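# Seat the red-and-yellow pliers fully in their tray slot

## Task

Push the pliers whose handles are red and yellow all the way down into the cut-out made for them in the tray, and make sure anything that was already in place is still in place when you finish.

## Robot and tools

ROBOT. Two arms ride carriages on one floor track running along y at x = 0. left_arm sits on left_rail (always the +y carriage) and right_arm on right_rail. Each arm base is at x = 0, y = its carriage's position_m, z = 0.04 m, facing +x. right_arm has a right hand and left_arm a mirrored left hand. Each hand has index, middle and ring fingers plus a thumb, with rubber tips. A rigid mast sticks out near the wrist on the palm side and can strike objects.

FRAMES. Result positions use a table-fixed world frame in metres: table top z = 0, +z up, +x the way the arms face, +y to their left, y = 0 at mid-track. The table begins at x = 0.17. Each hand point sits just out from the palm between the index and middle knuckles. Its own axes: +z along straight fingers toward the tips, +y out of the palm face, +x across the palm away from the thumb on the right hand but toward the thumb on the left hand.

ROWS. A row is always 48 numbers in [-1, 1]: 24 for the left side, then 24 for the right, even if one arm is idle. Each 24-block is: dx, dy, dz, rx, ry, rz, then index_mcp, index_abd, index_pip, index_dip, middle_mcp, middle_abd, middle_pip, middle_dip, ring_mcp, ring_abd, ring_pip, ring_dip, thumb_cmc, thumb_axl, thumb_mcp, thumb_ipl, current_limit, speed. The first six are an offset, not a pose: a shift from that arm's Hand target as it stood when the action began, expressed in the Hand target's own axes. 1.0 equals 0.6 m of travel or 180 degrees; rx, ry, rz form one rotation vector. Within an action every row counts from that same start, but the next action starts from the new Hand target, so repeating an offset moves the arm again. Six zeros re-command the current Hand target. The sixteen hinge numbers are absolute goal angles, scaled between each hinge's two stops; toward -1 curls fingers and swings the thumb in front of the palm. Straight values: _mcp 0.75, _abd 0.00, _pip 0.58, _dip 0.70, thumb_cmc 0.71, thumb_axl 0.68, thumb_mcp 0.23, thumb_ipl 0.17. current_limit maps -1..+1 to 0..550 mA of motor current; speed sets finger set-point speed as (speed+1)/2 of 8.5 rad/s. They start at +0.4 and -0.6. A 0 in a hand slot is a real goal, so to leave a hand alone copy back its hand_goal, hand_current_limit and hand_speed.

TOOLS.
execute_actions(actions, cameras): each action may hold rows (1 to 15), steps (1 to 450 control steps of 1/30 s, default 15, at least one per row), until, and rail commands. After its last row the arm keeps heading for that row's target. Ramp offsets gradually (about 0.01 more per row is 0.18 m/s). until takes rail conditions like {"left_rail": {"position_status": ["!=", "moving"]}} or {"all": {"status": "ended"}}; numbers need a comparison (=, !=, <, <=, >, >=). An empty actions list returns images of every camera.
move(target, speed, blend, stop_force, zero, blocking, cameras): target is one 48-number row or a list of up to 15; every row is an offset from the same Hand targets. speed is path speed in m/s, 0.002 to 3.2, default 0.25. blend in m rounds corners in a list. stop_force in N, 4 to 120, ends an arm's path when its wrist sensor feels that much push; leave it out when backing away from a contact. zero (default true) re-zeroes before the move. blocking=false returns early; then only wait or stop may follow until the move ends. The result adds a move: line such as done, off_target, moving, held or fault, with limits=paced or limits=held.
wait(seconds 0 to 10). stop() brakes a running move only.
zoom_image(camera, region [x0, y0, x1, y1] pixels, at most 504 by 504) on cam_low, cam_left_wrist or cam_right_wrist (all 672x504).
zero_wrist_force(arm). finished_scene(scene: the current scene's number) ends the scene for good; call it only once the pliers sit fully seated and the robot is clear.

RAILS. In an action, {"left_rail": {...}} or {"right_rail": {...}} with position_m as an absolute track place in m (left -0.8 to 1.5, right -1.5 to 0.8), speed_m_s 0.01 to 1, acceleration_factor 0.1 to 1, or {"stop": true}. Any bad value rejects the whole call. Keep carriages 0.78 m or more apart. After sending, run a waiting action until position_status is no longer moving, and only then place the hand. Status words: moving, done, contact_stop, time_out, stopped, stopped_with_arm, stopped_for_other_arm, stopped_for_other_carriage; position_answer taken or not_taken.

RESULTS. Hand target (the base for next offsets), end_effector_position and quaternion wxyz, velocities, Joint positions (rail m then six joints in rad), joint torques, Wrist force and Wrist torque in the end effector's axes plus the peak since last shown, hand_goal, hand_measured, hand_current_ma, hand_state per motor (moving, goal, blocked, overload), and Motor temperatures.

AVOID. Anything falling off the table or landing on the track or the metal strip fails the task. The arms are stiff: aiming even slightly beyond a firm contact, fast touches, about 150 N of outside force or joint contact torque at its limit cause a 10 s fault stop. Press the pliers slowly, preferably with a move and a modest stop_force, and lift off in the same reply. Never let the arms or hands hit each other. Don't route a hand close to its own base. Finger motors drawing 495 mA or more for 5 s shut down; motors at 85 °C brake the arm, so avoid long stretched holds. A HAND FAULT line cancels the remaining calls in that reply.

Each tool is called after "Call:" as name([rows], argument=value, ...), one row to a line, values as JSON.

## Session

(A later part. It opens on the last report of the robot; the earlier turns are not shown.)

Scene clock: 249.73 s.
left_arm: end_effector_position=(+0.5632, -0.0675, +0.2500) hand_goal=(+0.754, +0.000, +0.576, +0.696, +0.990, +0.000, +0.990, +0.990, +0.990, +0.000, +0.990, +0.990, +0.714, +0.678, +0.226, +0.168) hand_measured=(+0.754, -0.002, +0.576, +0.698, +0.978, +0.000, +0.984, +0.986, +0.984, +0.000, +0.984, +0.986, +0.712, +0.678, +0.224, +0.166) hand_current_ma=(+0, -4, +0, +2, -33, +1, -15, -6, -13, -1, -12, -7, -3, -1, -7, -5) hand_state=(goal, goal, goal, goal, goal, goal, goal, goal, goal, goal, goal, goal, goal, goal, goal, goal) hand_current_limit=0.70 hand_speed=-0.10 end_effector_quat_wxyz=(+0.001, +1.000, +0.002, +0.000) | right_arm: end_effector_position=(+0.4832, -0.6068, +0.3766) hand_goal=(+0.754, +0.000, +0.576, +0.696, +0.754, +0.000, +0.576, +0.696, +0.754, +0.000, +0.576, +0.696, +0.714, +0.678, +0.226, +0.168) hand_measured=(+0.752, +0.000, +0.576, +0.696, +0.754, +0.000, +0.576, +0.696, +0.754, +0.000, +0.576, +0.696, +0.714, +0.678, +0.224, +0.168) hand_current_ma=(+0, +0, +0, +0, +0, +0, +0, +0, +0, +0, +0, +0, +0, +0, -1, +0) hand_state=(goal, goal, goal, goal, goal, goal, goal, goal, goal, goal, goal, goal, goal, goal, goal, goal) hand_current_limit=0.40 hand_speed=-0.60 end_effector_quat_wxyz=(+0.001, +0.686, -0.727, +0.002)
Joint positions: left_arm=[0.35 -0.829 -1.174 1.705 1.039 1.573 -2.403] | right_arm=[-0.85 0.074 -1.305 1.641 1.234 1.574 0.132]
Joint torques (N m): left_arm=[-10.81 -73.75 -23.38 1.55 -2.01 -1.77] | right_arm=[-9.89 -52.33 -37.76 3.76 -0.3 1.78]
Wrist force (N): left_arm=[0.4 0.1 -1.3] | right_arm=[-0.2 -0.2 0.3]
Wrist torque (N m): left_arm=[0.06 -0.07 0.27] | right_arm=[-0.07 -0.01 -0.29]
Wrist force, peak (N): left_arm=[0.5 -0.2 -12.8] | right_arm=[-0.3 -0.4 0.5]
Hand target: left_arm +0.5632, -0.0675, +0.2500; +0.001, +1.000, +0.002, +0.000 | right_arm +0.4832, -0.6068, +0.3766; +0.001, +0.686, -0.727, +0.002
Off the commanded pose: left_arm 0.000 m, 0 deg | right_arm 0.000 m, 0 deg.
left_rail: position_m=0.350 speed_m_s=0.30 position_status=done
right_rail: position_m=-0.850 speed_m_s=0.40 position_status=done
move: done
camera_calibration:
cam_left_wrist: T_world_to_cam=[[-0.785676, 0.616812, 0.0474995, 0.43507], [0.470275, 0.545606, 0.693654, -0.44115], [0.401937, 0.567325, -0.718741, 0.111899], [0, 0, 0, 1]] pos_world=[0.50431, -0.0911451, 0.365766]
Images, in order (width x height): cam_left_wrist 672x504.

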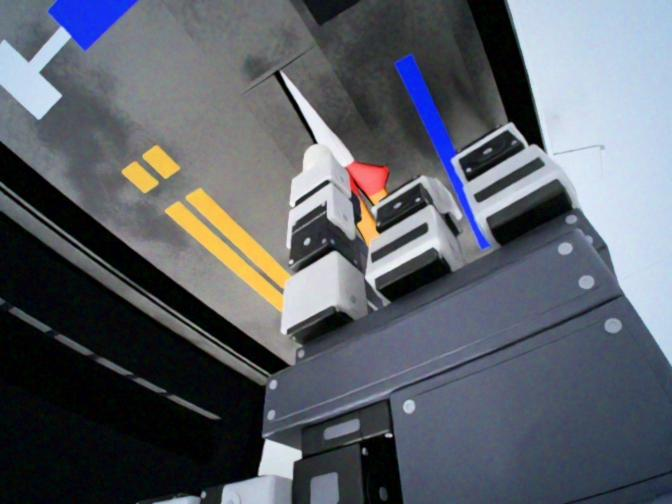

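Call:
move(target=[0,0,0.05,0,0,0,0.754,0,0.576,0.696,0.99,0,0.99,0.99,0.99,0,0.99,0.99,0.714,0.678,0.226,0.168,0.7,-0.1,0,0,0,0,0,0,0.754,0,0.576,0.696,0.754,0,0.576,0.696,0.754,0,0.576,0.696,0.714,0.678,0.226,0.168,0.4,-0.6], speed=0.03, stop_force=12)

Call:
move(target=[0,0,0.02,0,0,0,0.754,0,0.576,0.696,0.99,0,0.99,0.99,0.99,0,0.99,0.99,0.714,0.678,0.226,0.168,0.7,-0.1,0,0,0,0,0,0,0.754,0,0.576,0.696,0.754,0,0.576,0.696,0.754,0,0.576,0.696,0.714,0.678,0.226,0.168,0.4,-0.6], speed=0.01, stop_force=35, zero=false, cameras=["cam_left_wrist"])

Call:
zoom_image(camera="cam_left_wrist", region=[260, 60, 440, 240])

Scene clock: 252.23 s.
left_arm: end_effector_position=(+0.5631, -0.0676, +0.2222) hand_goal=(+0.754, +0.000, +0.576, +0.696, +0.990, +0.000, +0.990, +0.990, +0.990, +0.000, +0.990, +0.990, +0.714, +0.678, +0.226, +0.168) hand_measured=(+0.754, -0.010, +0.576, +0.698, +0.978, +0.000, +0.984, +0.986, +0.984, +0.000, +0.984, +0.986, +0.712, +0.678, +0.224, +0.166) hand_current_ma=(+1, -21, +0, +2, -33, +1, -15, -6, -13, -1, -12, -7, -3, -1, -7, -5) hand_state=(goal, goal, goal, goal, goal, goal, goal, goal, goal, goal, goal, goal, goal, goal, goal, goal) hand_current_limit=0.70 hand_speed=-0.10 end_effector_quat_wxyz=(+0.001, +1.000, +0.002, +0.000) | right_arm: end_effector_position=(+0.4832, -0.6068, +0.3766) hand_goal=(+0.754, +0.000, +0.576, +0.696, +0.754, +0.000, +0.576, +0.696, +0.754, +0.000, +0.576, +0.696, +0.714, +0.678, +0.226, +0.168) hand_measured=(+0.752, +0.000, +0.576, +0.696, +0.754, +0.000, +0.576, +0.696, +0.754, +0.000, +0.576, +0.696, +0.714, +0.678, +0.224, +0.168) hand_current_ma=(+0, +0, +0, +0, +0, +0, +0, +0, +0, +0, +0, +0, +0, +0, -1, +0) hand_state=(goal, goal, goal, goal, goal, goal, goal, goal, goal, goal, goal, goal, goal, goal, goal, goal) hand_current_limit=0.40 hand_speed=-0.60 end_effector_quat_wxyz=(+0.001, +0.686, -0.727, +0.002)
Joint positions: left_arm=[0.35 -0.829 -1.15 1.726 0.994 1.572 -2.403] | right_arm=[-0.85 0.074 -1.305 1.641 1.234 1.574 0.132]
Joint torques (N m): left_arm=[-3.55 -67.95 -41.58 4.76 -0.64 -1.72] | right_arm=[-9.76 -52.19 -37.98 3.76 -0.37 1.58]
Wrist force (N): left_arm=[-1.0 0.0 -12.3] | right_arm=[-0.3 -0.2 0.1]
Wrist torque (N m): left_arm=[0.94 0.14 0.13] | right_arm=[-0.05 0.01 -0.30]
Wrist force, peak (N): left_arm=[-0.7 -0.2 -17.3] | right_arm=[-0.3 -0.4 0.6]
Hand target: left_arm +0.5631, -0.0676, +0.2222; +0.001, +1.000, +0.002, +0.000 (not the last commanded pose) | right_arm +0.4832, -0.6068, +0.3766; +0.001, +0.686, -0.727, +0.002
Off the commanded pose: left_arm 0.002 m, 0 deg | right_arm 0.000 m, 0 deg.
left_rail: position_m=0.350 speed_m_s=0.30 position_status=done
right_rail: position_m=-0.850 speed_m_s=0.40 position_status=done
move: contact (left_arm)

Scene clock: 253.80 s.
left_arm: end_effector_position=(+0.5632, -0.0676, +0.2187) hand_goal=(+0.754, +0.000, +0.576, +0.696, +0.990, +0.000, +0.990, +0.990, +0.990, +0.000, +0.990, +0.990, +0.714, +0.678, +0.226, +0.168) hand_measured=(+0.756, -0.014, +0.576, +0.698, +0.978, +0.000, +0.984, +0.986, +0.984, +0.000, +0.984, +0.986, +0.712, +0.678, +0.224, +0.166) hand_current_ma=(+2, -29, +1, +2, -33, +1, -15, -6, -13, -1, -12, -7, -3, -1, -7, -5) hand_state=(goal, goal, goal, goal, goal, goal, goal, goal, goal, goal, goal, goal, goal, goal, goal, goal) hand_current_limit=0.70 hand_speed=-0.10 end_effector_quat_wxyz=(+0.001, +1.000, +0.002, +0.000) | right_arm: end_effector_position=(+0.4832, -0.6068, +0.3766) hand_goal=(+0.754, +0.000, +0.576, +0.696, +0.754, +0.000, +0.576, +0.696, +0.754, +0.000, +0.576, +0.696, +0.714, +0.678, +0.226, +0.168) hand_measured=(+0.752, +0.000, +0.576, +0.696, +0.754, +0.000, +0.576, +0.696, +0.754, +0.000, +0.576, +0.696, +0.714, +0.678, +0.224, +0.168) hand_current_ma=(+0, +0, +0, +0, +0, +0, +0, +0, +0, +0, +0, +0, +0, +0, -1, +0) hand_state=(goal, goal, goal, goal, goal, goal, goal, goal, goal, goal, goal, goal, goal, goal, goal, goal) hand_current_limit=0.40 hand_speed=-0.60 end_effector_quat_wxyz=(+0.001, +0.686, -0.727, +0.002)
Joint positions: left_arm=[0.35 -0.829 -1.147 1.728 0.988 1.572 -2.403] | right_arm=[-0.85 0.074 -1.305 1.641 1.234 1.574 0.132]
Joint torques (N m): left_arm=[-3.89 -53.15 -32.06 2.46 -0.18 -1.62] | right_arm=[-10.81 -52.17 -38.91 3.48 -0.08 1.51]
Wrist force (N): left_arm=[-1.5 0.0 -35.5] | right_arm=[-0.1 -0.1 0.3]
Wrist torque (N m): left_arm=[2.77 0.71 0.10] | right_arm=[-0.05 -0.03 -0.28]
Wrist force, peak (N): left_arm=[-1.3 -0.2 -38.9] | right_arm=[-0.3 -0.5 0.6]
Hand target: left_arm +0.5632, -0.0676, +0.2187; +0.001, +1.000, +0.002, +0.000 (not the last commanded pose) | right_arm +0.4832, -0.6068, +0.3766; +0.001, +0.686, -0.727, +0.002
Off the commanded pose: left_arm 0.009 m, 0 deg | right_arm 0.000 m, 0 deg.
left_rail: position_m=0.350 speed_m_s=0.30 position_status=done
right_rail: position_m=-0.850 speed_m_s=0.40 position_status=done
move: contact (left_arm)
camera_calibration:
cam_left_wrist: T_world_to_cam=[[-0.785682, 0.616813, 0.0473886, 0.436575], [0.470195, 0.545628, 0.693691, -0.419377], [0.402021, 0.567302, -0.718712, 0.0895176], [0, 0, 0, 1]] pos_world=[0.50421, -0.0912451, 0.334567]
Images, in order (width x height): cam_left_wrist 672x504.

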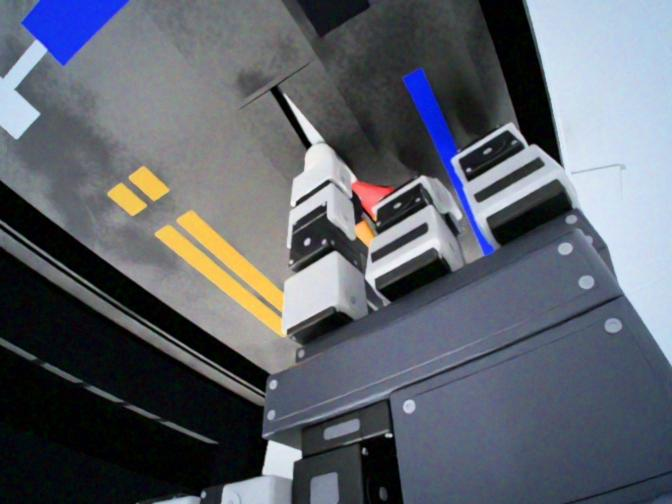

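Scaled by 2.800 from the camera's 672x504 image, which has a finer 960x720 frame.

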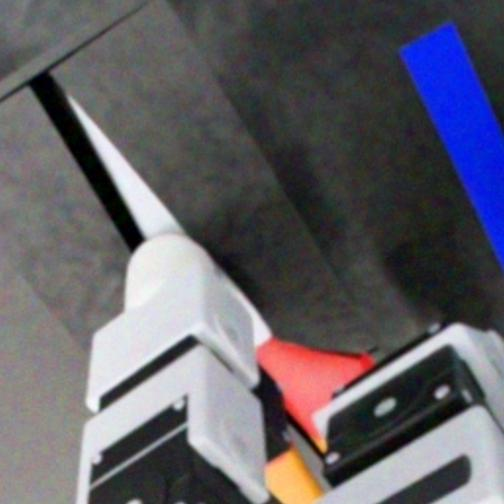

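Call:
move([
  [0,0,-0.052,0,0,0,0.754,-0.05,0.576,0.696,0.754,0,0.576,0.696,0.99,0,0.99,0.99,0.714,0.678,0.226,0.168,0.7,-0.1,0,0,0,0,0,0,0.754,0,0.576,0.696,0.754,0,0.576,0.696,0.754,0,0.576,0.696,0.714,0.678,0.226,0.168,0.4,-0.6],
  [0.0738,-0.2277,-0.052,0,0,0,0.754,-0.05,0.576,0.696,0.754,0,0.576,0.696,0.99,0,0.99,0.99,0.714,0.678,0.226,0.168,0.7,-0.1,0,0,0,0,0,0,0.754,0,0.576,0.696,0.754,0,0.576,0.696,0.754,0,0.576,0.696,0.714,0.678,0.226,0.168,0.4,-0.6],
], speed=0.12, cameras=["cam_left_wrist"])

Call:
zoom_image(camera="cam_left_wrist", region=[240, 20, 440, 220])

Scene clock: 256.90 s.
left_arm: end_effector_position=(+0.6069, +0.0692, +0.2496) hand_goal=(+0.754, -0.050, +0.576, +0.696, +0.754, +0.000, +0.576, +0.696, +0.990, +0.000, +0.990, +0.990, +0.714, +0.678, +0.226, +0.168) hand_measured=(+0.754, -0.046, +0.576, +0.696, +0.754, +0.000, +0.578, +0.698, +0.984, +0.000, +0.984, +0.986, +0.712, +0.678, +0.224, +0.166) hand_current_ma=(+1, +5, +1, +1, +1, +1, +4, +4, -13, -1, -12, -7, -3, -1, -7, -5) hand_state=(goal, goal, goal, goal, goal, goal, goal, goal, goal, goal, goal, goal, goal, goal, goal, goal) hand_current_limit=0.70 hand_speed=-0.10 end_effector_quat_wxyz=(+0.001, +1.000, +0.002, +0.000) | right_arm: end_effector_position=(+0.4832, -0.6068, +0.3766) hand_goal=(+0.754, +0.000, +0.576, +0.696, +0.754, +0.000, +0.576, +0.696, +0.754, +0.000, +0.576, +0.696, +0.714, +0.678, +0.226, +0.168) hand_measured=(+0.752, +0.000, +0.576, +0.696, +0.754, +0.000, +0.576, +0.696, +0.754, +0.000, +0.576, +0.696, +0.714, +0.678, +0.224, +0.168) hand_current_ma=(+0, +0, +0, +0, +0, +0, +0, +0, +0, +0, +0, +0, +0, +0, -1, +0) hand_state=(goal, goal, goal, goal, goal, goal, goal, goal, goal, goal, goal, goal, goal, goal, goal, goal) hand_current_limit=0.40 hand_speed=-0.60 end_effector_quat_wxyz=(+0.001, +0.686, -0.727, +0.002)
Joint positions: left_arm=[0.35 -0.609 -1.201 1.745 1.026 1.573 -2.183] | right_arm=[-0.85 0.074 -1.305 1.641 1.234 1.574 0.132]
Joint torques (N m): left_arm=[13 -48.34 -44.39 3.97 2.63 2.45] | right_arm=[-9.3 -54.06 -36.43 4.03 -0.34 1.64]
Wrist force (N): left_arm=[0.1 0.1 -1.4] | right_arm=[-0.4 0.1 0.2]
Wrist torque (N m): left_arm=[0.11 -0.01 -0.03] | right_arm=[-0.02 0.02 -0.30]
Wrist force, peak (N): left_arm=[-1.2 -0.3 -36.1] | right_arm=[-0.5 -0.3 0.4]
Hand target: left_arm +0.6071, +0.0692, +0.2496; +0.001, +1.000, +0.002, +0.000 | right_arm +0.4832, -0.6068, +0.3766; +0.001, +0.686, -0.727, +0.002
Off the commanded pose: left_arm 0.000 m, 0 deg | right_arm 0.000 m, 0 deg.
left_rail: position_m=0.350 speed_m_s=0.30 position_status=done
right_rail: position_m=-0.850 speed_m_s=0.40 position_status=done
move: done
camera_calibration:
cam_left_wrist: T_world_to_cam=[[-0.785682, 0.616813, 0.0473886, 0.385144], [0.470195, 0.545628, 0.693691, -0.536048], [0.402021, 0.567302, -0.718712, 0.0165103], [0, 0, 0, 1]] pos_world=[0.54801, 0.0455549, 0.365467]
Images, in order (width x height): cam_left_wrist 672x504.

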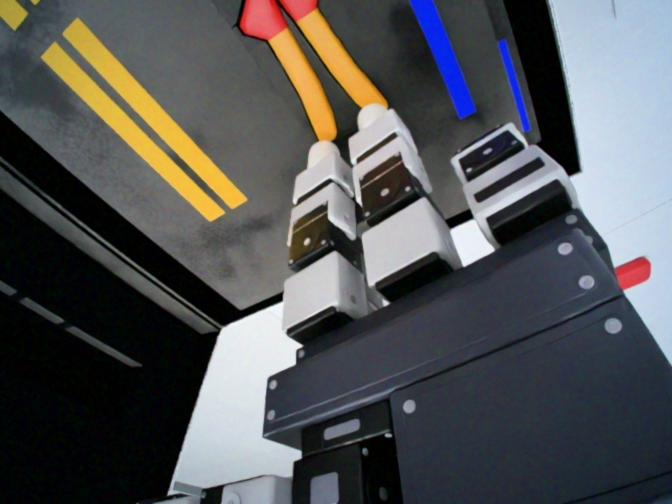

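Scaled by 2.520 from the camera's 672x504 image, which has a finer 960x720 frame.

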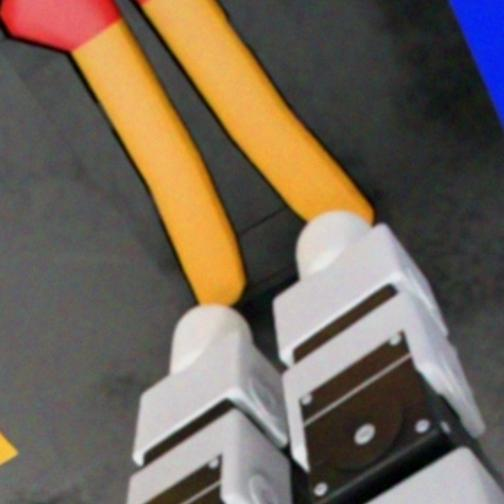

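Call:
move(target=[0,0,0.05,0,0,0,0.754,-0.05,0.576,0.696,0.754,0,0.576,0.696,0.99,0,0.99,0.99,0.714,0.678,0.226,0.168,0.7,-0.1,0,0,0,0,0,0,0.754,0,0.576,0.696,0.754,0,0.576,0.696,0.754,0,0.576,0.696,0.714,0.678,0.226,0.168,0.4,-0.6], speed=0.03, stop_force=12)

Call:
move(target=[0,0,0.02,0,0,0,0.754,-0.05,0.576,0.696,0.754,0,0.576,0.696,0.99,0,0.99,0.99,0.714,0.678,0.226,0.168,0.7,-0.1,0,0,0,0,0,0,0.754,0,0.576,0.696,0.754,0,0.576,0.696,0.754,0,0.576,0.696,0.714,0.678,0.226,0.168,0.4,-0.6], speed=0.01, stop_force=35, zero=false, cameras=["cam_left_wrist"])

Call:
zoom_image(camera="cam_left_wrist", region=[240, 20, 440, 220])

Scene clock: 259.23 s.
left_arm: end_effector_position=(+0.6071, +0.0692, +0.2290) hand_goal=(+0.754, -0.050, +0.576, +0.696, +0.754, +0.000, +0.576, +0.696, +0.990, +0.000, +0.990, +0.990, +0.714, +0.678, +0.226, +0.168) hand_measured=(+0.758, -0.048, +0.578, +0.696, +0.760, +0.000, +0.578, +0.698, +0.984, +0.000, +0.984, +0.986, +0.712, +0.678, +0.224, +0.166) hand_current_ma=(+9, +4, +4, +1, +12, +1, +4, +3, -13, -1, -12, -7, -3, -1, -7, -5) hand_state=(goal, goal, goal, goal, goal, goal, goal, goal, goal, goal, goal, goal, goal, goal, goal, goal) hand_current_limit=0.70 hand_speed=-0.10 end_effector_quat_wxyz=(+0.001, +1.000, +0.002, +0.000) | right_arm: end_effector_position=(+0.4832, -0.6068, +0.3766) hand_goal=(+0.754, +0.000, +0.576, +0.696, +0.754, +0.000, +0.576, +0.696, +0.754, +0.000, +0.576, +0.696, +0.714, +0.678, +0.226, +0.168) hand_measured=(+0.752, +0.000, +0.576, +0.696, +0.754, +0.000, +0.576, +0.696, +0.754, +0.000, +0.576, +0.696, +0.714, +0.678, +0.224, +0.168) hand_current_ma=(+0, +0, +0, +0, +0, +0, +0, +0, +0, +0, +0, +0, +0, +0, -1, +0) hand_state=(goal, goal, goal, goal, goal, goal, goal, goal, goal, goal, goal, goal, goal, goal, goal, goal) hand_current_limit=0.40 hand_speed=-0.60 end_effector_quat_wxyz=(+0.001, +0.686, -0.727, +0.002)
Joint positions: left_arm=[0.35 -0.609 -1.183 1.761 0.992 1.573 -2.183] | right_arm=[-0.85 0.074 -1.305 1.641 1.234 1.574 0.132]
Joint torques (N m): left_arm=[-5.78 -66.11 -41.06 4.59 2.27 1.15] | right_arm=[-12.42 -52.66 -37.75 4.18 -0.72 1.79]
Wrist force (N): left_arm=[0.4 -0.3 -11.4] | right_arm=[-0.1 -0.2 0.4]
Wrist torque (N m): left_arm=[0.95 -0.12 0.00] | right_arm=[-0.07 -0.03 -0.28]
Wrist force, peak (N): left_arm=[0.5 -0.8 -19.0] | right_arm=[-0.1 -0.3 0.6]
Hand target: left_arm +0.6071, +0.0692, +0.2290; +0.001, +1.000, +0.002, +0.000 (not the last commanded pose) | right_arm +0.4832, -0.6068, +0.3766; +0.001, +0.686, -0.727, +0.002
Off the commanded pose: left_arm 0.009 m, 0 deg | right_arm 0.000 m, 0 deg.
left_rail: position_m=0.350 speed_m_s=0.30 position_status=done
right_rail: position_m=-0.850 speed_m_s=0.40 position_status=done
move: contact (left_arm)

Scene clock: 260.83 s.
left_arm: end_effector_position=(+0.6071, +0.0692, +0.2254) hand_goal=(+0.754, -0.050, +0.576, +0.696, +0.754, +0.000, +0.576, +0.696, +0.990, +0.000, +0.990, +0.990, +0.714, +0.678, +0.226, +0.168) hand_measured=(+0.760, -0.050, +0.580, +0.696, +0.762, -0.002, +0.578, +0.696, +0.984, +0.000, +0.984, +0.986, +0.712, +0.678, +0.224, +0.166) hand_current_ma=(+12, +1, +7, +1, +19, -1, +4, +1, -13, -1, -12, -7, -3, -1, -7, -5) hand_state=(goal, goal, goal, goal, goal, goal, goal, goal, goal, goal, goal, goal, goal, goal, goal, goal) hand_current_limit=0.70 hand_speed=-0.10 end_effector_quat_wxyz=(+0.001, +1.000, +0.002, +0.000) | right_arm: end_effector_position=(+0.4832, -0.6068, +0.3766) hand_goal=(+0.754, +0.000, +0.576, +0.696, +0.754, +0.000, +0.576, +0.696, +0.754, +0.000, +0.576, +0.696, +0.714, +0.678, +0.226, +0.168) hand_measured=(+0.752, +0.000, +0.576, +0.696, +0.754, +0.000, +0.576, +0.696, +0.754, +0.000, +0.576, +0.696, +0.714, +0.678, +0.224, +0.168) hand_current_ma=(+0, +0, +0, +0, +0, +0, +0, +0, +0, +0, +0, +0, +0, +0, -1, +0) hand_state=(goal, goal, goal, goal, goal, goal, goal, goal, goal, goal, goal, goal, goal, goal, goal, goal) hand_current_limit=0.40 hand_speed=-0.60 end_effector_quat_wxyz=(+0.001, +0.686, -0.727, +0.002)
Joint positions: left_arm=[0.35 -0.609 -1.179 1.763 0.986 1.573 -2.183] | right_arm=[-0.85 0.074 -1.305 1.641 1.234 1.574 0.132]
Joint torques (N m): left_arm=[-5.14 -52.44 -31.04 2.29 2.44 1.87] | right_arm=[-9.22 -52.55 -38.47 4.16 -0.72 1.72]
Wrist force (N): left_arm=[1.0 -0.9 -35.2] | right_arm=[-0.3 -0.1 0.2]
Wrist torque (N m): left_arm=[2.87 -0.20 0.04] | right_arm=[-0.04 0.00 -0.29]
Wrist force, peak (N): left_arm=[1.4 -1.1 -38.6] | right_arm=[-0.5 -0.3 0.3]
Hand target: left_arm +0.6071, +0.0692, +0.2254; +0.001, +1.000, +0.002, +0.000 (not the last commanded pose) | right_arm +0.4832, -0.6068, +0.3766; +0.001, +0.686, -0.727, +0.002
Off the commanded pose: left_arm 0.008 m, 0 deg | right_arm 0.000 m, 0 deg.
left_rail: position_m=0.350 speed_m_s=0.30 position_status=done
right_rail: position_m=-0.850 speed_m_s=0.40 position_status=done
move: contact (left_arm)
camera_calibration:
cam_left_wrist: T_world_to_cam=[[-0.785692, 0.616816, 0.0471905, 0.386447], [0.470088, 0.545719, 0.693691, -0.519185], [0.402127, 0.567211, -0.718725, -0.00104424], [0, 0, 0, 1]] pos_world=[0.54811, 0.0455548, 0.341167]
Images, in order (width x height): cam_left_wrist 672x504.

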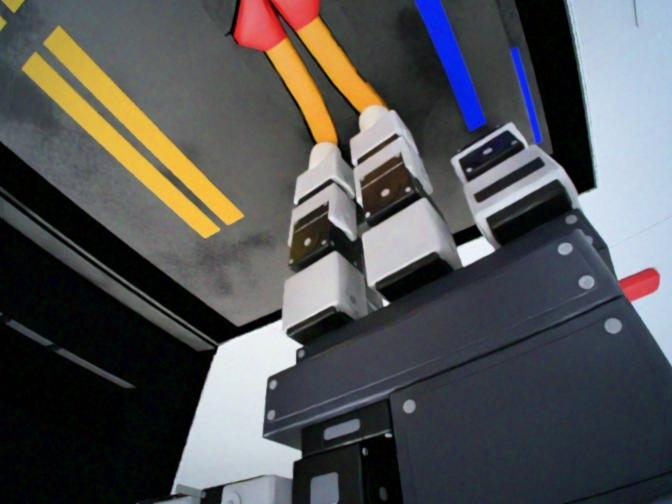

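Scaled by 2.520 from the camera's 672x504 image, which has a finer 960x720 frame.

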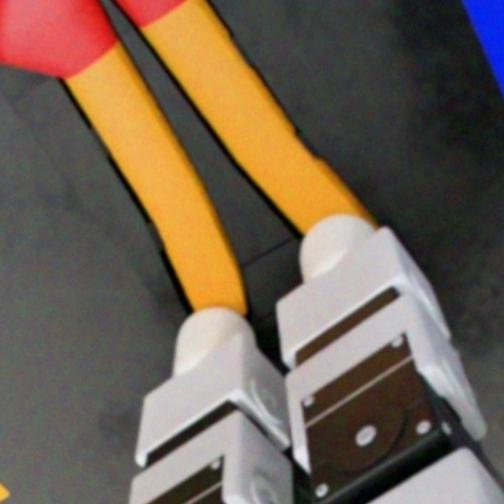

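Call:
move(target=[0,0,-0.0167,0,0,0,0.754,-0.05,0.576,0.696,0.754,0,0.576,0.696,0.99,0,0.99,0.99,0.714,0.678,0.226,0.168,0.7,-0.1,0,0,0,0,0,0,0.754,0,0.576,0.696,0.754,0,0.576,0.696,0.754,0,0.576,0.696,0.714,0.678,0.226,0.168,0.4,-0.6], speed=0.05, cameras=["cam_left_wrist"])

Call:
zoom_image(camera="cam_left_wrist", region=[220, 0, 400, 180])

Call:
move(target=[0,0,0.0167,0,0,0,0.754,-0.05,0.576,0.696,0.754,0,0.576,0.696,0.99,0,0.99,0.99,0.714,0.678,0.226,0.168,0.7,-0.1,0,0,0,0,0,0,0.754,0,0.576,0.696,0.754,0,0.576,0.696,0.754,0,0.576,0.696,0.714,0.678,0.226,0.168,0.4,-0.6], speed=0.02, stop_force=12)

Scene clock: 262.03 s.
left_arm: end_effector_position=(+0.6071, +0.0692, +0.2353) hand_goal=(+0.754, -0.050, +0.576, +0.696, +0.754, +0.000, +0.576, +0.696, +0.990, +0.000, +0.990, +0.990, +0.714, +0.678, +0.226, +0.168) hand_measured=(+0.756, -0.048, +0.578, +0.696, +0.756, +0.000, +0.578, +0.696, +0.984, +0.000, +0.984, +0.986, +0.712, +0.678, +0.224, +0.166) hand_current_ma=(+2, +2, +5, +1, +2, +0, +4, +1, -13, -1, -12, -7, -3, -1, -7, -5) hand_state=(goal, goal, goal, goal, goal, goal, goal, goal, goal, goal, goal, goal, goal, goal, goal, goal) hand_current_limit=0.70 hand_speed=-0.10 end_effector_quat_wxyz=(+0.001, +1.000, +0.002, +0.000) | right_arm: end_effector_position=(+0.4832, -0.6068, +0.3766) hand_goal=(+0.754, +0.000, +0.576, +0.696, +0.754, +0.000, +0.576, +0.696, +0.754, +0.000, +0.576, +0.696, +0.714, +0.678, +0.226, +0.168) hand_measured=(+0.752, +0.000, +0.576, +0.696, +0.754, +0.000, +0.576, +0.696, +0.754, +0.000, +0.576, +0.696, +0.714, +0.678, +0.224, +0.168) hand_current_ma=(+0, +0, +0, +0, +0, +0, +0, +0, +0, +0, +0, +0, +0, +0, -1, +0) hand_state=(goal, goal, goal, goal, goal, goal, goal, goal, goal, goal, goal, goal, goal, goal, goal, goal) hand_current_limit=0.40 hand_speed=-0.60 end_effector_quat_wxyz=(+0.001, +0.686, -0.727, +0.002)
Joint positions: left_arm=[0.35 -0.609 -1.188 1.756 1.002 1.573 -2.183] | right_arm=[-0.85 0.074 -1.305 1.641 1.234 1.574 0.132]
Joint torques (N m): left_arm=[3.22 -71.43 -45.84 5.84 2.54 2.33] | right_arm=[-9.07 -56.24 -37.76 3.51 0 1.96]
Wrist force (N): left_arm=[0.3 0.2 -1.5] | right_arm=[-0.2 -0.2 0.3]
Wrist torque (N m): left_arm=[0.13 -0.05 -0.01] | right_arm=[-0.06 -0.02 -0.28]
Wrist force, peak (N): left_arm=[1.2 -0.9 -35.4] | right_arm=[-0.2 -0.3 0.6]
Hand target: left_arm +0.6071, +0.0692, +0.2354; +0.001, +1.000, +0.002, +0.000 | right_arm +0.4832, -0.6068, +0.3766; +0.001, +0.686, -0.727, +0.002
Off the commanded pose: left_arm 0.000 m, 0 deg | right_arm 0.000 m, 0 deg.
left_rail: position_m=0.350 speed_m_s=0.30 position_status=done
right_rail: position_m=-0.850 speed_m_s=0.40 position_status=done
move: done
camera_calibration:
cam_left_wrist: T_world_to_cam=[[-0.785692, 0.616816, 0.0471905, 0.38598], [0.470088, 0.545719, 0.693691, -0.526052], [0.402127, 0.567211, -0.718725, 0.00607113], [0, 0, 0, 1]] pos_world=[0.54811, 0.0455548, 0.351067]
Images, in order (width x height): cam_left_wrist 672x504.

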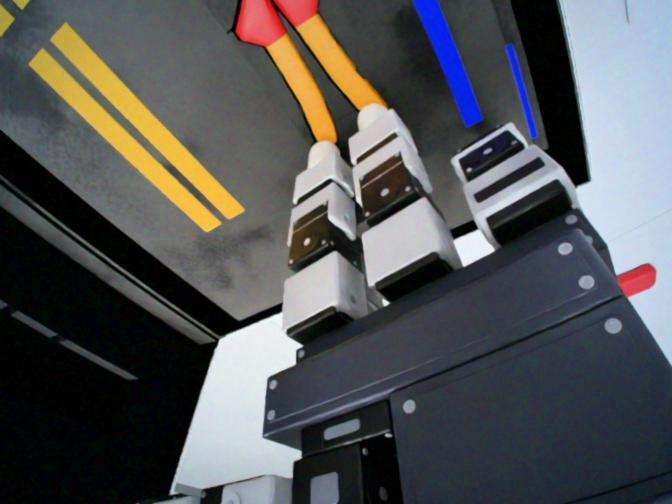

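Scaled by 2.800 from the camera's 672x504 image, which has a finer 960x720 frame.

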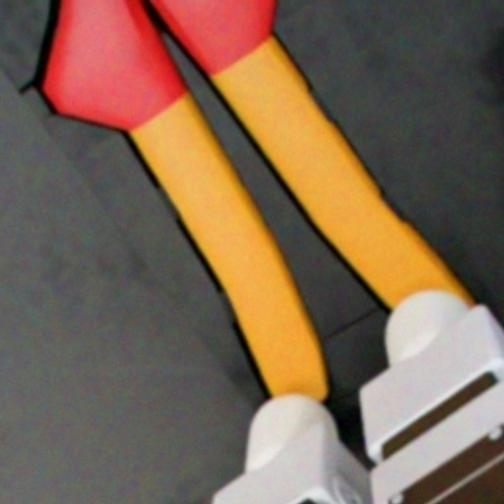

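Scene clock: 263.53 s.
left_arm: end_effector_position=(+0.6071, +0.0692, +0.2290) hand_goal=(+0.754, -0.050, +0.576, +0.696, +0.754, +0.000, +0.576, +0.696, +0.990, +0.000, +0.990, +0.990, +0.714, +0.678, +0.226, +0.168) hand_measured=(+0.756, -0.048, +0.578, +0.696, +0.756, +0.000, +0.578, +0.696, +0.984, +0.000, +0.984, +0.986, +0.712, +0.678, +0.224, +0.166) hand_current_ma=(+3, +2, +5, +1, +4, +1, +4, +1, -13, -1, -12, -7, -3, -1, -7, -5) hand_state=(goal, goal, goal, goal, goal, goal, goal, goal, goal, goal, goal, goal, goal, goal, goal, goal) hand_current_limit=0.70 hand_speed=-0.10 end_effector_quat_wxyz=(+0.001, +1.000, +0.002, +0.000) | right_arm: end_effector_position=(+0.4832, -0.6068, +0.3766) hand_goal=(+0.754, +0.000, +0.576, +0.696, +0.754, +0.000, +0.576, +0.696, +0.754, +0.000, +0.576, +0.696, +0.714, +0.678, +0.226, +0.168) hand_measured=(+0.752, +0.000, +0.576, +0.696, +0.754, +0.000, +0.576, +0.696, +0.754, +0.000, +0.576, +0.696, +0.714, +0.678, +0.224, +0.168) hand_current_ma=(+0, +0, +0, +0, +0, +0, +0, +0, +0, +0, +0, +0, +0, +0, -1, +0) hand_state=(goal, goal, goal, goal, goal, goal, goal, goal, goal, goal, goal, goal, goal, goal, goal, goal) hand_current_limit=0.40 hand_speed=-0.60 end_effector_quat_wxyz=(+0.001, +0.686, -0.727, +0.002)
Joint positions: left_arm=[0.35 -0.609 -1.183 1.761 0.991 1.573 -2.183] | right_arm=[-0.85 0.074 -1.305 1.641 1.234 1.574 0.132]
Joint torques (N m): left_arm=[5.18 -65.11 -41.43 4.7 2.38 1.75] | right_arm=[-7.38 -52.58 -37.66 3.71 -0.66 1.61]
Wrist force (N): left_arm=[0.2 -0.6 -12.2] | right_arm=[-0.2 -0.1 0.3]
Wrist torque (N m): left_arm=[0.95 -0.14 -0.02] | right_arm=[-0.06 -0.01 -0.29]
Wrist force, peak (N): left_arm=[0.5 -0.4 -16.6] | right_arm=[-0.3 -0.4 0.5]
Hand target: left_arm +0.6071, +0.0692, +0.2290; +0.001, +1.000, +0.002, +0.000 (not the last commanded pose) | right_arm +0.4832, -0.6068, +0.3766; +0.001, +0.686, -0.727, +0.002
Off the commanded pose: left_arm 0.004 m, 0 deg | right_arm 0.000 m, 0 deg.
left_rail: position_m=0.350 speed_m_s=0.30 position_status=done
right_rail: position_m=-0.850 speed_m_s=0.40 position_status=done
move: contact (left_arm)

Call:
move(target=[0,0,0.025,0,0,0,0.754,-0.05,0.576,0.696,0.754,0,0.576,0.696,0.99,0,0.99,0.99,0.714,0.678,0.226,0.168,0.7,-0.1,0,0,0,0,0,0,0.754,0,0.576,0.696,0.754,0,0.576,0.696,0.754,0,0.576,0.696,0.714,0.678,0.226,0.168,0.4,-0.6], speed=0.01, stop_force=55, zero=false)

Call:
move([
  [0,0,-0.03,0,0,0,0.754,-0.05,0.576,0.696,0.754,0,0.576,0.696,0.99,0,0.99,0.99,0.714,0.678,0.226,0.168,0.7,-0.1,0,0,0,0,0,0,0.754,0,0.576,0.696,0.754,0,0.576,0.696,0.754,0,0.576,0.696,0.714,0.678,0.226,0.168,0.4,-0.6],
  [-0.012,0.0583,-0.03,0,0,0,0.754,-0.13,0.576,0.696,0.754,0,0.576,0.696,0.99,0,0.99,0.99,0.714,0.678,0.226,0.168,0.7,-0.1,0,0,0,0,0,0,0.754,0,0.576,0.696,0.754,0,0.576,0.696,0.754,0,0.576,0.696,0.714,0.678,0.226,0.168,0.4,-0.6],
], speed=0.08, cameras=["cam_left_wrist"])

Call:
zoom_image(camera="cam_left_wrist", region=[260, 40, 440, 220])

Scene clock: 266.00 s.
left_arm: end_effector_position=(+0.6072, +0.0691, +0.2227) hand_goal=(+0.754, -0.050, +0.576, +0.696, +0.754, +0.000, +0.576, +0.696, +0.990, +0.000, +0.990, +0.990, +0.714, +0.678, +0.226, +0.168) hand_measured=(+0.758, -0.052, +0.580, +0.696, +0.760, -0.004, +0.578, +0.692, +0.984, +0.000, +0.984, +0.986, +0.712, +0.678, +0.224, +0.166) hand_current_ma=(+10, -4, +6, +1, +15, -5, +4, -7, -13, -1, -12, -7, -3, -1, -7, -5) hand_state=(goal, goal, goal, goal, goal, goal, goal, goal, goal, goal, goal, goal, goal, goal, goal, goal) hand_current_limit=0.70 hand_speed=-0.10 end_effector_quat_wxyz=(+0.001, +1.000, +0.002, +0.000) | right_arm: end_effector_position=(+0.4832, -0.6068, +0.3766) hand_goal=(+0.754, +0.000, +0.576, +0.696, +0.754, +0.000, +0.576, +0.696, +0.754, +0.000, +0.576, +0.696, +0.714, +0.678, +0.226, +0.168) hand_measured=(+0.752, +0.000, +0.576, +0.696, +0.754, +0.000, +0.576, +0.696, +0.754, +0.000, +0.576, +0.696, +0.714, +0.678, +0.224, +0.168) hand_current_ma=(+0, +0, +0, +0, +0, +0, +0, +0, +0, +0, +0, +0, +0, +0, -1, +0) hand_state=(goal, goal, goal, goal, goal, goal, goal, goal, goal, goal, goal, goal, goal, goal, goal, goal) hand_current_limit=0.40 hand_speed=-0.60 end_effector_quat_wxyz=(+0.001, +0.686, -0.727, +0.002)
Joint positions: left_arm=[0.35 -0.609 -1.177 1.765 0.981 1.573 -2.183] | right_arm=[-0.85 0.074 -1.305 1.641 1.234 1.574 0.132]
Joint torques (N m): left_arm=[0.14 -40.42 -22.93 0.47 2.39 0.68] | right_arm=[-7.91 -53.53 -37.34 3.81 -0.17 1.5]
Wrist force (N): left_arm=[1.6 -1.0 -55.4] | right_arm=[-0.2 -0.1 0.0]
Wrist torque (N m): left_arm=[4.43 -0.22 0.09] | right_arm=[-0.02 0.00 -0.29]
Wrist force, peak (N): left_arm=[1.7 -1.3 -58.8] | right_arm=[-0.3 -0.3 0.6]
Hand target: left_arm +0.6072, +0.0691, +0.2227; +0.001, +1.000, +0.002, +0.000 (not the last commanded pose) | right_arm +0.4832, -0.6068, +0.3766; +0.001, +0.686, -0.727, +0.002
Off the commanded pose: left_arm 0.009 m, 0 deg | right_arm 0.000 m, 0 deg.
left_rail: position_m=0.350 speed_m_s=0.30 position_status=done
right_rail: position_m=-0.850 speed_m_s=0.40 position_status=done
move: contact (left_arm)

Scene clock: 268.07 s.
left_arm: end_effector_position=(+0.6001, +0.0342, +0.2408) hand_goal=(+0.754, -0.130, +0.576, +0.696, +0.754, +0.000, +0.576, +0.696, +0.990, +0.000, +0.990, +0.990, +0.714, +0.678, +0.226, +0.168) hand_measured=(+0.754, -0.126, +0.578, +0.696, +0.756, +0.000, +0.578, +0.694, +0.984, +0.000, +0.984, +0.986, +0.712, +0.678, +0.224, +0.166) hand_current_ma=(+1, +6, +4, +1, +2, +0, +4, -4, -13, -1, -12, -7, -3, -1, -7, -5) hand_state=(goal, goal, goal, goal, goal, goal, goal, goal, goal, goal, goal, goal, goal, goal, goal, goal) hand_current_limit=0.70 hand_speed=-0.10 end_effector_quat_wxyz=(+0.001, +1.000, +0.002, +0.000) | right_arm: end_effector_position=(+0.4832, -0.6068, +0.3766) hand_goal=(+0.754, +0.000, +0.576, +0.696, +0.754, +0.000, +0.576, +0.696, +0.754, +0.000, +0.576, +0.696, +0.714, +0.678, +0.226, +0.168) hand_measured=(+0.752, +0.000, +0.576, +0.696, +0.754, +0.000, +0.576, +0.696, +0.754, +0.000, +0.576, +0.696, +0.714, +0.678, +0.224, +0.168) hand_current_ma=(+0, +0, +0, +0, +0, +0, +0, +0, +0, +0, +0, +0, +0, +0, -1, +0) hand_state=(goal, goal, goal, goal, goal, goal, goal, goal, goal, goal, goal, goal, goal, goal, goal, goal) hand_current_limit=0.40 hand_speed=-0.60 end_effector_quat_wxyz=(+0.001, +0.686, -0.727, +0.002)
Joint positions: left_arm=[0.35 -0.664 -1.185 1.74 1.014 1.573 -2.238] | right_arm=[-0.85 0.074 -1.305 1.641 1.234 1.574 0.132]
Joint torques (N m): left_arm=[-8.99 -47.71 -45.66 5.95 -2.07 -1.89] | right_arm=[-10.9 -55.55 -37.49 4.03 -0.37 1.55]
Wrist force (N): left_arm=[0.1 0.0 -1.4] | right_arm=[-0.4 -0.1 0.1]
Wrist torque (N m): left_arm=[0.11 -0.03 0.21] | right_arm=[-0.03 0.02 -0.30]
Wrist force, peak (N): left_arm=[2.0 -1.0 -55.3] | right_arm=[-0.5 -0.2 0.5]
Hand target: left_arm +0.6001, +0.0342, +0.2408; +0.001, +1.000, +0.002, +0.000 | right_arm +0.4832, -0.6068, +0.3766; +0.001, +0.686, -0.727, +0.002
Off the commanded pose: left_arm 0.000 m, 0 deg | right_arm 0.000 m, 0 deg.
left_rail: position_m=0.350 speed_m_s=0.30 position_status=done
right_rail: position_m=-0.850 speed_m_s=0.40 position_status=done
move: done
camera_calibration:
cam_left_wrist: T_world_to_cam=[[-0.785703, 0.616817, 0.0469894, 0.401882], [0.469978, 0.545813, 0.693692, -0.507488], [0.402233, 0.56712, -0.718737, 0.0327114], [0, 0, 0, 1]] pos_world=[0.54111, 0.0105548, 0.356667]
Images, in order (width x height): cam_left_wrist 672x504.

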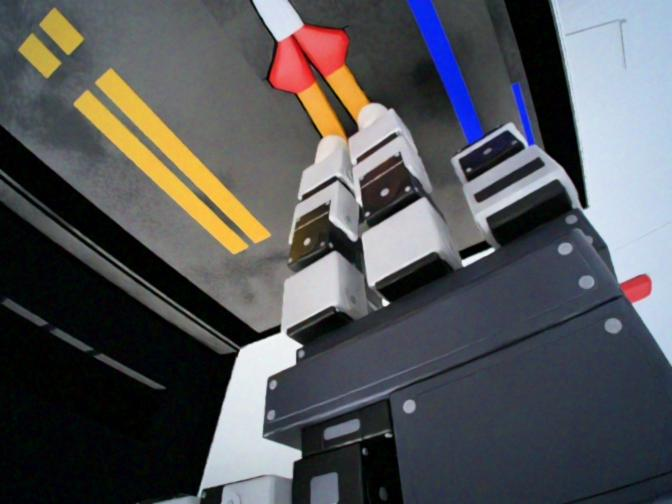

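Scaled by 2.800 from the camera's 672x504 image, which has a finer 960x720 frame.

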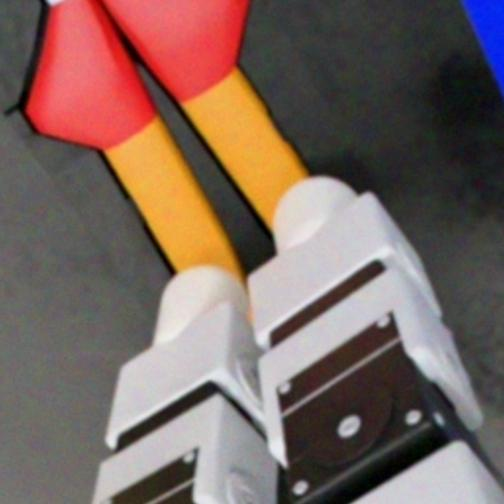

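Call:
move([
  [-0.0035,0.08,0,0,0,0,0.754,-0.1,0.576,0.696,0.754,0,0.576,0.696,0.99,0,0.99,0.99,0.714,0.678,0.226,0.168,0.7,-0.1,0,0,0,0,0,0,0.754,0,0.576,0.696,0.754,0,0.576,0.696,0.754,0,0.576,0.696,0.714,0.678,0.226,0.168,0.4,-0.6],
  [-0.0035,0.08,0.012,0,0,0,0.754,-0.1,0.576,0.696,0.754,0,0.576,0.696,0.99,0,0.99,0.99,0.714,0.678,0.226,0.168,0.7,-0.1,0,0,0,0,0,0,0.754,0,0.576,0.696,0.754,0,0.576,0.696,0.754,0,0.576,0.696,0.714,0.678,0.226,0.168,0.4,-0.6],
], speed=[0.1,0.03])

Call:
move(target=[0,0,0.04,0,0,0,0.754,-0.1,0.576,0.696,0.754,0,0.576,0.696,0.99,0,0.99,0.99,0.714,0.678,0.226,0.168,0.7,-0.1,0,0,0,0,0,0,0.754,0,0.576,0.696,0.754,0,0.576,0.696,0.754,0,0.576,0.696,0.714,0.678,0.226,0.168,0.4,-0.6], speed=0.012, stop_force=55, zero=false)

Call:
move([
  [0,0,-0.04,0,0,0,0.754,-0.1,0.576,0.696,0.754,0,0.576,0.696,0.99,0,0.99,0.99,0.714,0.678,0.226,0.168,0.7,-0.1,0,0,0,0,0,0,0.754,0,0.576,0.696,0.754,0,0.576,0.696,0.754,0,0.576,0.696,0.714,0.678,0.226,0.168,0.4,-0.6],
  [-0.015,-0.13,-0.115,0,-0.155,0,0.754,-0.1,0.576,0.696,0.754,0,0.576,0.696,0.99,0,0.99,0.99,0.714,0.678,0.226,0.168,0.7,-0.1,0,0,0,0,0,0,0.754,0,0.576,0.696,0.754,0,0.576,0.696,0.754,0,0.576,0.696,0.714,0.678,0.226,0.168,0.4,-0.6],
], speed=[0.05,0.15], blend=[0.01,0], cameras=["cam_left_wrist"])

Call:
zoom_image(camera="cam_left_wrist", region=[60, 0, 300, 240])

Scene clock: 270.03 s.
left_arm: end_effector_position=(+0.5981, -0.0139, +0.2338) hand_goal=(+0.754, -0.100, +0.576, +0.696, +0.754, +0.000, +0.576, +0.696, +0.990, +0.000, +0.990, +0.990, +0.714, +0.678, +0.226, +0.168) hand_measured=(+0.754, -0.102, +0.578, +0.696, +0.754, +0.000, +0.578, +0.694, +0.984, +0.000, +0.984, +0.986, +0.712, +0.678, +0.224, +0.166) hand_current_ma=(+1, -3, +4, +1, +0, +0, +3, -4, -13, -1, -12, -7, -3, -1, -7, -5) hand_state=(goal, goal, goal, goal, goal, goal, goal, goal, goal, goal, goal, goal, goal, goal, goal, goal) hand_current_limit=0.70 hand_speed=-0.10 end_effector_quat_wxyz=(+0.001, +1.000, +0.002, +0.000) | right_arm: end_effector_position=(+0.4832, -0.6068, +0.3766) hand_goal=(+0.754, +0.000, +0.576, +0.696, +0.754, +0.000, +0.576, +0.696, +0.754, +0.000, +0.576, +0.696, +0.714, +0.678, +0.226, +0.168) hand_measured=(+0.752, +0.000, +0.576, +0.696, +0.754, +0.000, +0.576, +0.696, +0.754, +0.000, +0.576, +0.696, +0.714, +0.678, +0.224, +0.168) hand_current_ma=(+0, +0, +0, +0, +0, +0, +0, +0, +0, +0, +0, +0, +0, +0, -1, +0) hand_state=(goal, goal, goal, goal, goal, goal, goal, goal, goal, goal, goal, goal, goal, goal, goal, goal) hand_current_limit=0.40 hand_speed=-0.60 end_effector_quat_wxyz=(+0.001, +0.686, -0.727, +0.002)
Joint positions: left_arm=[0.35 -0.727 -1.153 1.707 1.016 1.573 -2.301] | right_arm=[-0.85 0.074 -1.305 1.641 1.234 1.574 0.132]
Joint torques (N m): left_arm=[-9.68 -49.95 -22.84 1.75 -1.77 -1.74] | right_arm=[-9.59 -53.96 -38.33 4.14 -0.37 1.57]
Wrist force (N): left_arm=[0.4 0.3 -2.4] | right_arm=[-0.2 0.0 0.3]
Wrist torque (N m): left_arm=[0.22 -0.09 0.21] | right_arm=[-0.04 -0.01 -0.28]
Wrist force, peak (N): left_arm=[0.4 0.3 -2.4] | right_arm=[-0.6 0.0 0.3]
Hand target: left_arm +0.5981, -0.0139, +0.2337; +0.001, +1.000, +0.002, +0.000 | right_arm +0.4832, -0.6068, +0.3766; +0.001, +0.686, -0.727, +0.002
Off the commanded pose: left_arm 0.000 m, 0 deg | right_arm 0.000 m, 0 deg.
left_rail: position_m=0.350 speed_m_s=0.30 position_status=done
right_rail: position_m=-0.850 speed_m_s=0.40 position_status=done
move: done

Scene clock: 271.93 s.
left_arm: end_effector_position=(+0.5982, -0.0139, +0.2255) hand_goal=(+0.754, -0.100, +0.576, +0.696, +0.754, +0.000, +0.576, +0.696, +0.990, +0.000, +0.990, +0.990, +0.714, +0.678, +0.226, +0.168) hand_measured=(+0.754, -0.108, +0.576, +0.694, +0.752, -0.006, +0.578, +0.694, +0.984, +0.000, +0.984, +0.986, +0.712, +0.678, +0.224, +0.166) hand_current_ma=(-1, -17, +0, -2, -4, -10, +2, -4, -13, -1, -12, -7, -3, -1, -7, -5) hand_state=(goal, goal, goal, goal, goal, goal, goal, goal, goal, goal, goal, goal, goal, goal, goal, goal) hand_current_limit=0.70 hand_speed=-0.10 end_effector_quat_wxyz=(+0.001, +1.000, +0.002, +0.000) | right_arm: end_effector_position=(+0.4832, -0.6068, +0.3766) hand_goal=(+0.754, +0.000, +0.576, +0.696, +0.754, +0.000, +0.576, +0.696, +0.754, +0.000, +0.576, +0.696, +0.714, +0.678, +0.226, +0.168) hand_measured=(+0.752, +0.000, +0.576, +0.696, +0.754, +0.000, +0.576, +0.696, +0.754, +0.000, +0.576, +0.696, +0.714, +0.678, +0.224, +0.168) hand_current_ma=(+0, +0, +0, +0, +0, +0, +0, +0, +0, +0, +0, +0, +0, +0, -1, +0) hand_state=(goal, goal, goal, goal, goal, goal, goal, goal, goal, goal, goal, goal, goal, goal, goal, goal) hand_current_limit=0.40 hand_speed=-0.60 end_effector_quat_wxyz=(+0.001, +0.686, -0.727, +0.002)
Joint positions: left_arm=[0.35 -0.727 -1.146 1.713 1.002 1.573 -2.301] | right_arm=[-0.85 0.074 -1.305 1.641 1.234 1.574 0.132]
Joint torques (N m): left_arm=[-7.11 -42.63 -23.38 0.63 -0.87 -1.38] | right_arm=[-7.64 -52.78 -37.59 3.95 -0.24 1.65]
Wrist force (N): left_arm=[1.7 -0.9 -55.1] | right_arm=[-0.4 -0.2 0.3]
Wrist torque (N m): left_arm=[4.26 -0.36 0.32] | right_arm=[-0.06 0.02 -0.31]
Wrist force, peak (N): left_arm=[2.0 -0.7 -59.6] | right_arm=[-0.3 -0.1 0.6]
Hand target: left_arm +0.5982, -0.0139, +0.2255; +0.001, +1.000, +0.002, +0.000 (not the last commanded pose) | right_arm +0.4832, -0.6068, +0.3766; +0.001, +0.686, -0.727, +0.002
Off the commanded pose: left_arm 0.016 m, 0 deg | right_arm 0.000 m, 0 deg.
left_rail: position_m=0.350 speed_m_s=0.30 position_status=done
right_rail: position_m=-0.850 speed_m_s=0.40 position_status=done
move: contact (left_arm)

Scene clock: 274.53 s.
left_arm: end_effector_position=(+0.5889, +0.0642, +0.2943) hand_goal=(+0.754, -0.100, +0.576, +0.696, +0.754, +0.000, +0.576, +0.696, +0.990, +0.000, +0.990, +0.990, +0.714, +0.678, +0.226, +0.168) hand_measured=(+0.754, -0.100, +0.576, +0.694, +0.752, +0.000, +0.578, +0.694, +0.984, +0.000, +0.984, +0.986, +0.712, +0.678, +0.224, +0.166) hand_current_ma=(+0, -1, +0, -2, -3, +0, +2, -3, -13, -1, -12, -7, -3, -1, -7, -5) hand_state=(goal, goal, goal, goal, goal, goal, goal, goal, goal, goal, goal, goal, goal, goal, goal, goal) hand_current_limit=0.70 hand_speed=-0.10 end_effector_quat_wxyz=(+0.002, +0.971, +0.001, -0.241) | right_arm: end_effector_position=(+0.4832, -0.6068, +0.3766) hand_goal=(+0.754, +0.000, +0.576, +0.696, +0.754, +0.000, +0.576, +0.696, +0.754, +0.000, +0.576, +0.696, +0.714, +0.678, +0.226, +0.168) hand_measured=(+0.752, +0.000, +0.576, +0.696, +0.754, +0.000, +0.576, +0.696, +0.754, +0.000, +0.576, +0.696, +0.714, +0.678, +0.224, +0.168) hand_current_ma=(+0, +0, +0, +0, +0, +0, +0, +0, +0, +0, +0, +0, +0, +0, -1, +0) hand_state=(goal, goal, goal, goal, goal, goal, goal, goal, goal, goal, goal, goal, goal, goal, goal, goal) hand_current_limit=0.40 hand_speed=-0.60 end_effector_quat_wxyz=(+0.001, +0.686, -0.727, +0.002)
Joint positions: left_arm=[0.35 -0.531 -1.055 1.568 1.484 1.813 -2.052] | right_arm=[-0.85 0.074 -1.305 1.641 1.234 1.574 0.132]
Joint torques (N m): left_arm=[12.8 -57.52 -45.75 6.22 2.97 2.39] | right_arm=[-8.02 -58.21 -37.03 4.34 -0.62 2.02]
Wrist force (N): left_arm=[0.0 0.7 -1.1] | right_arm=[-0.5 0.1 0.5]
Wrist torque (N m): left_arm=[0.18 0.04 -0.12] | right_arm=[-0.05 0.02 -0.31]
Wrist force, peak (N): left_arm=[1.6 -0.9 -55.0] | right_arm=[-0.5 -0.2 0.6]
Hand target: left_arm +0.5889, +0.0643, +0.2943; +0.002, +0.971, +0.001, -0.241 | right_arm +0.4832, -0.6068, +0.3766; +0.001, +0.686, -0.727, +0.002
Off the commanded pose: left_arm 0.000 m, 0 deg | right_arm 0.000 m, 0 deg.
left_rail: position_m=0.350 speed_m_s=0.30 position_status=done
right_rail: position_m=-0.850 speed_m_s=0.40 position_status=done
move: done
camera_calibration:
cam_left_wrist: T_world_to_cam=[[-0.672033, 0.618103, 0.407825, 0.198811], [0.740254, 0.545929, 0.39241, -0.626248], [0.019906, 0.565606, -0.824435, 0.314976], [0, 0, 0, 1]] pos_world=[0.59092, 0.0408487, 0.424343]
Images, in order (width x height): cam_left_wrist 672x504.

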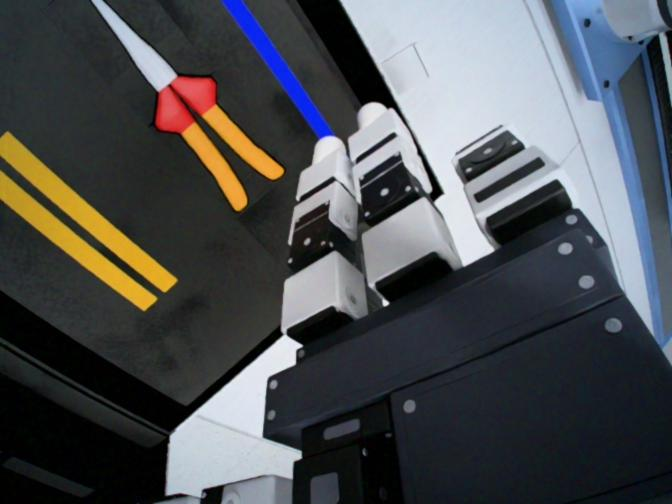

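Scaled by 2.100 from the camera's 672x504 image, which has a finer 960x720 frame.

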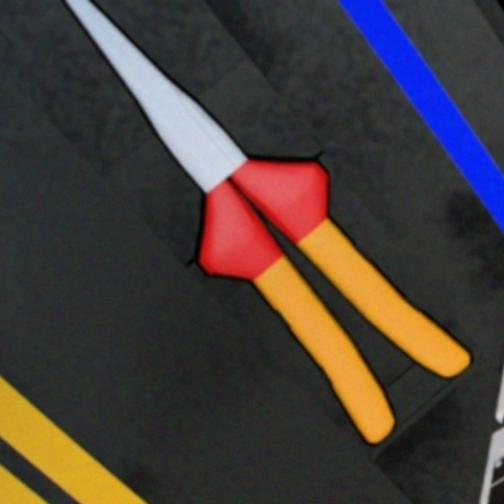

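Call:
finished_scene(scene=1)

The scene is finished: the task was done.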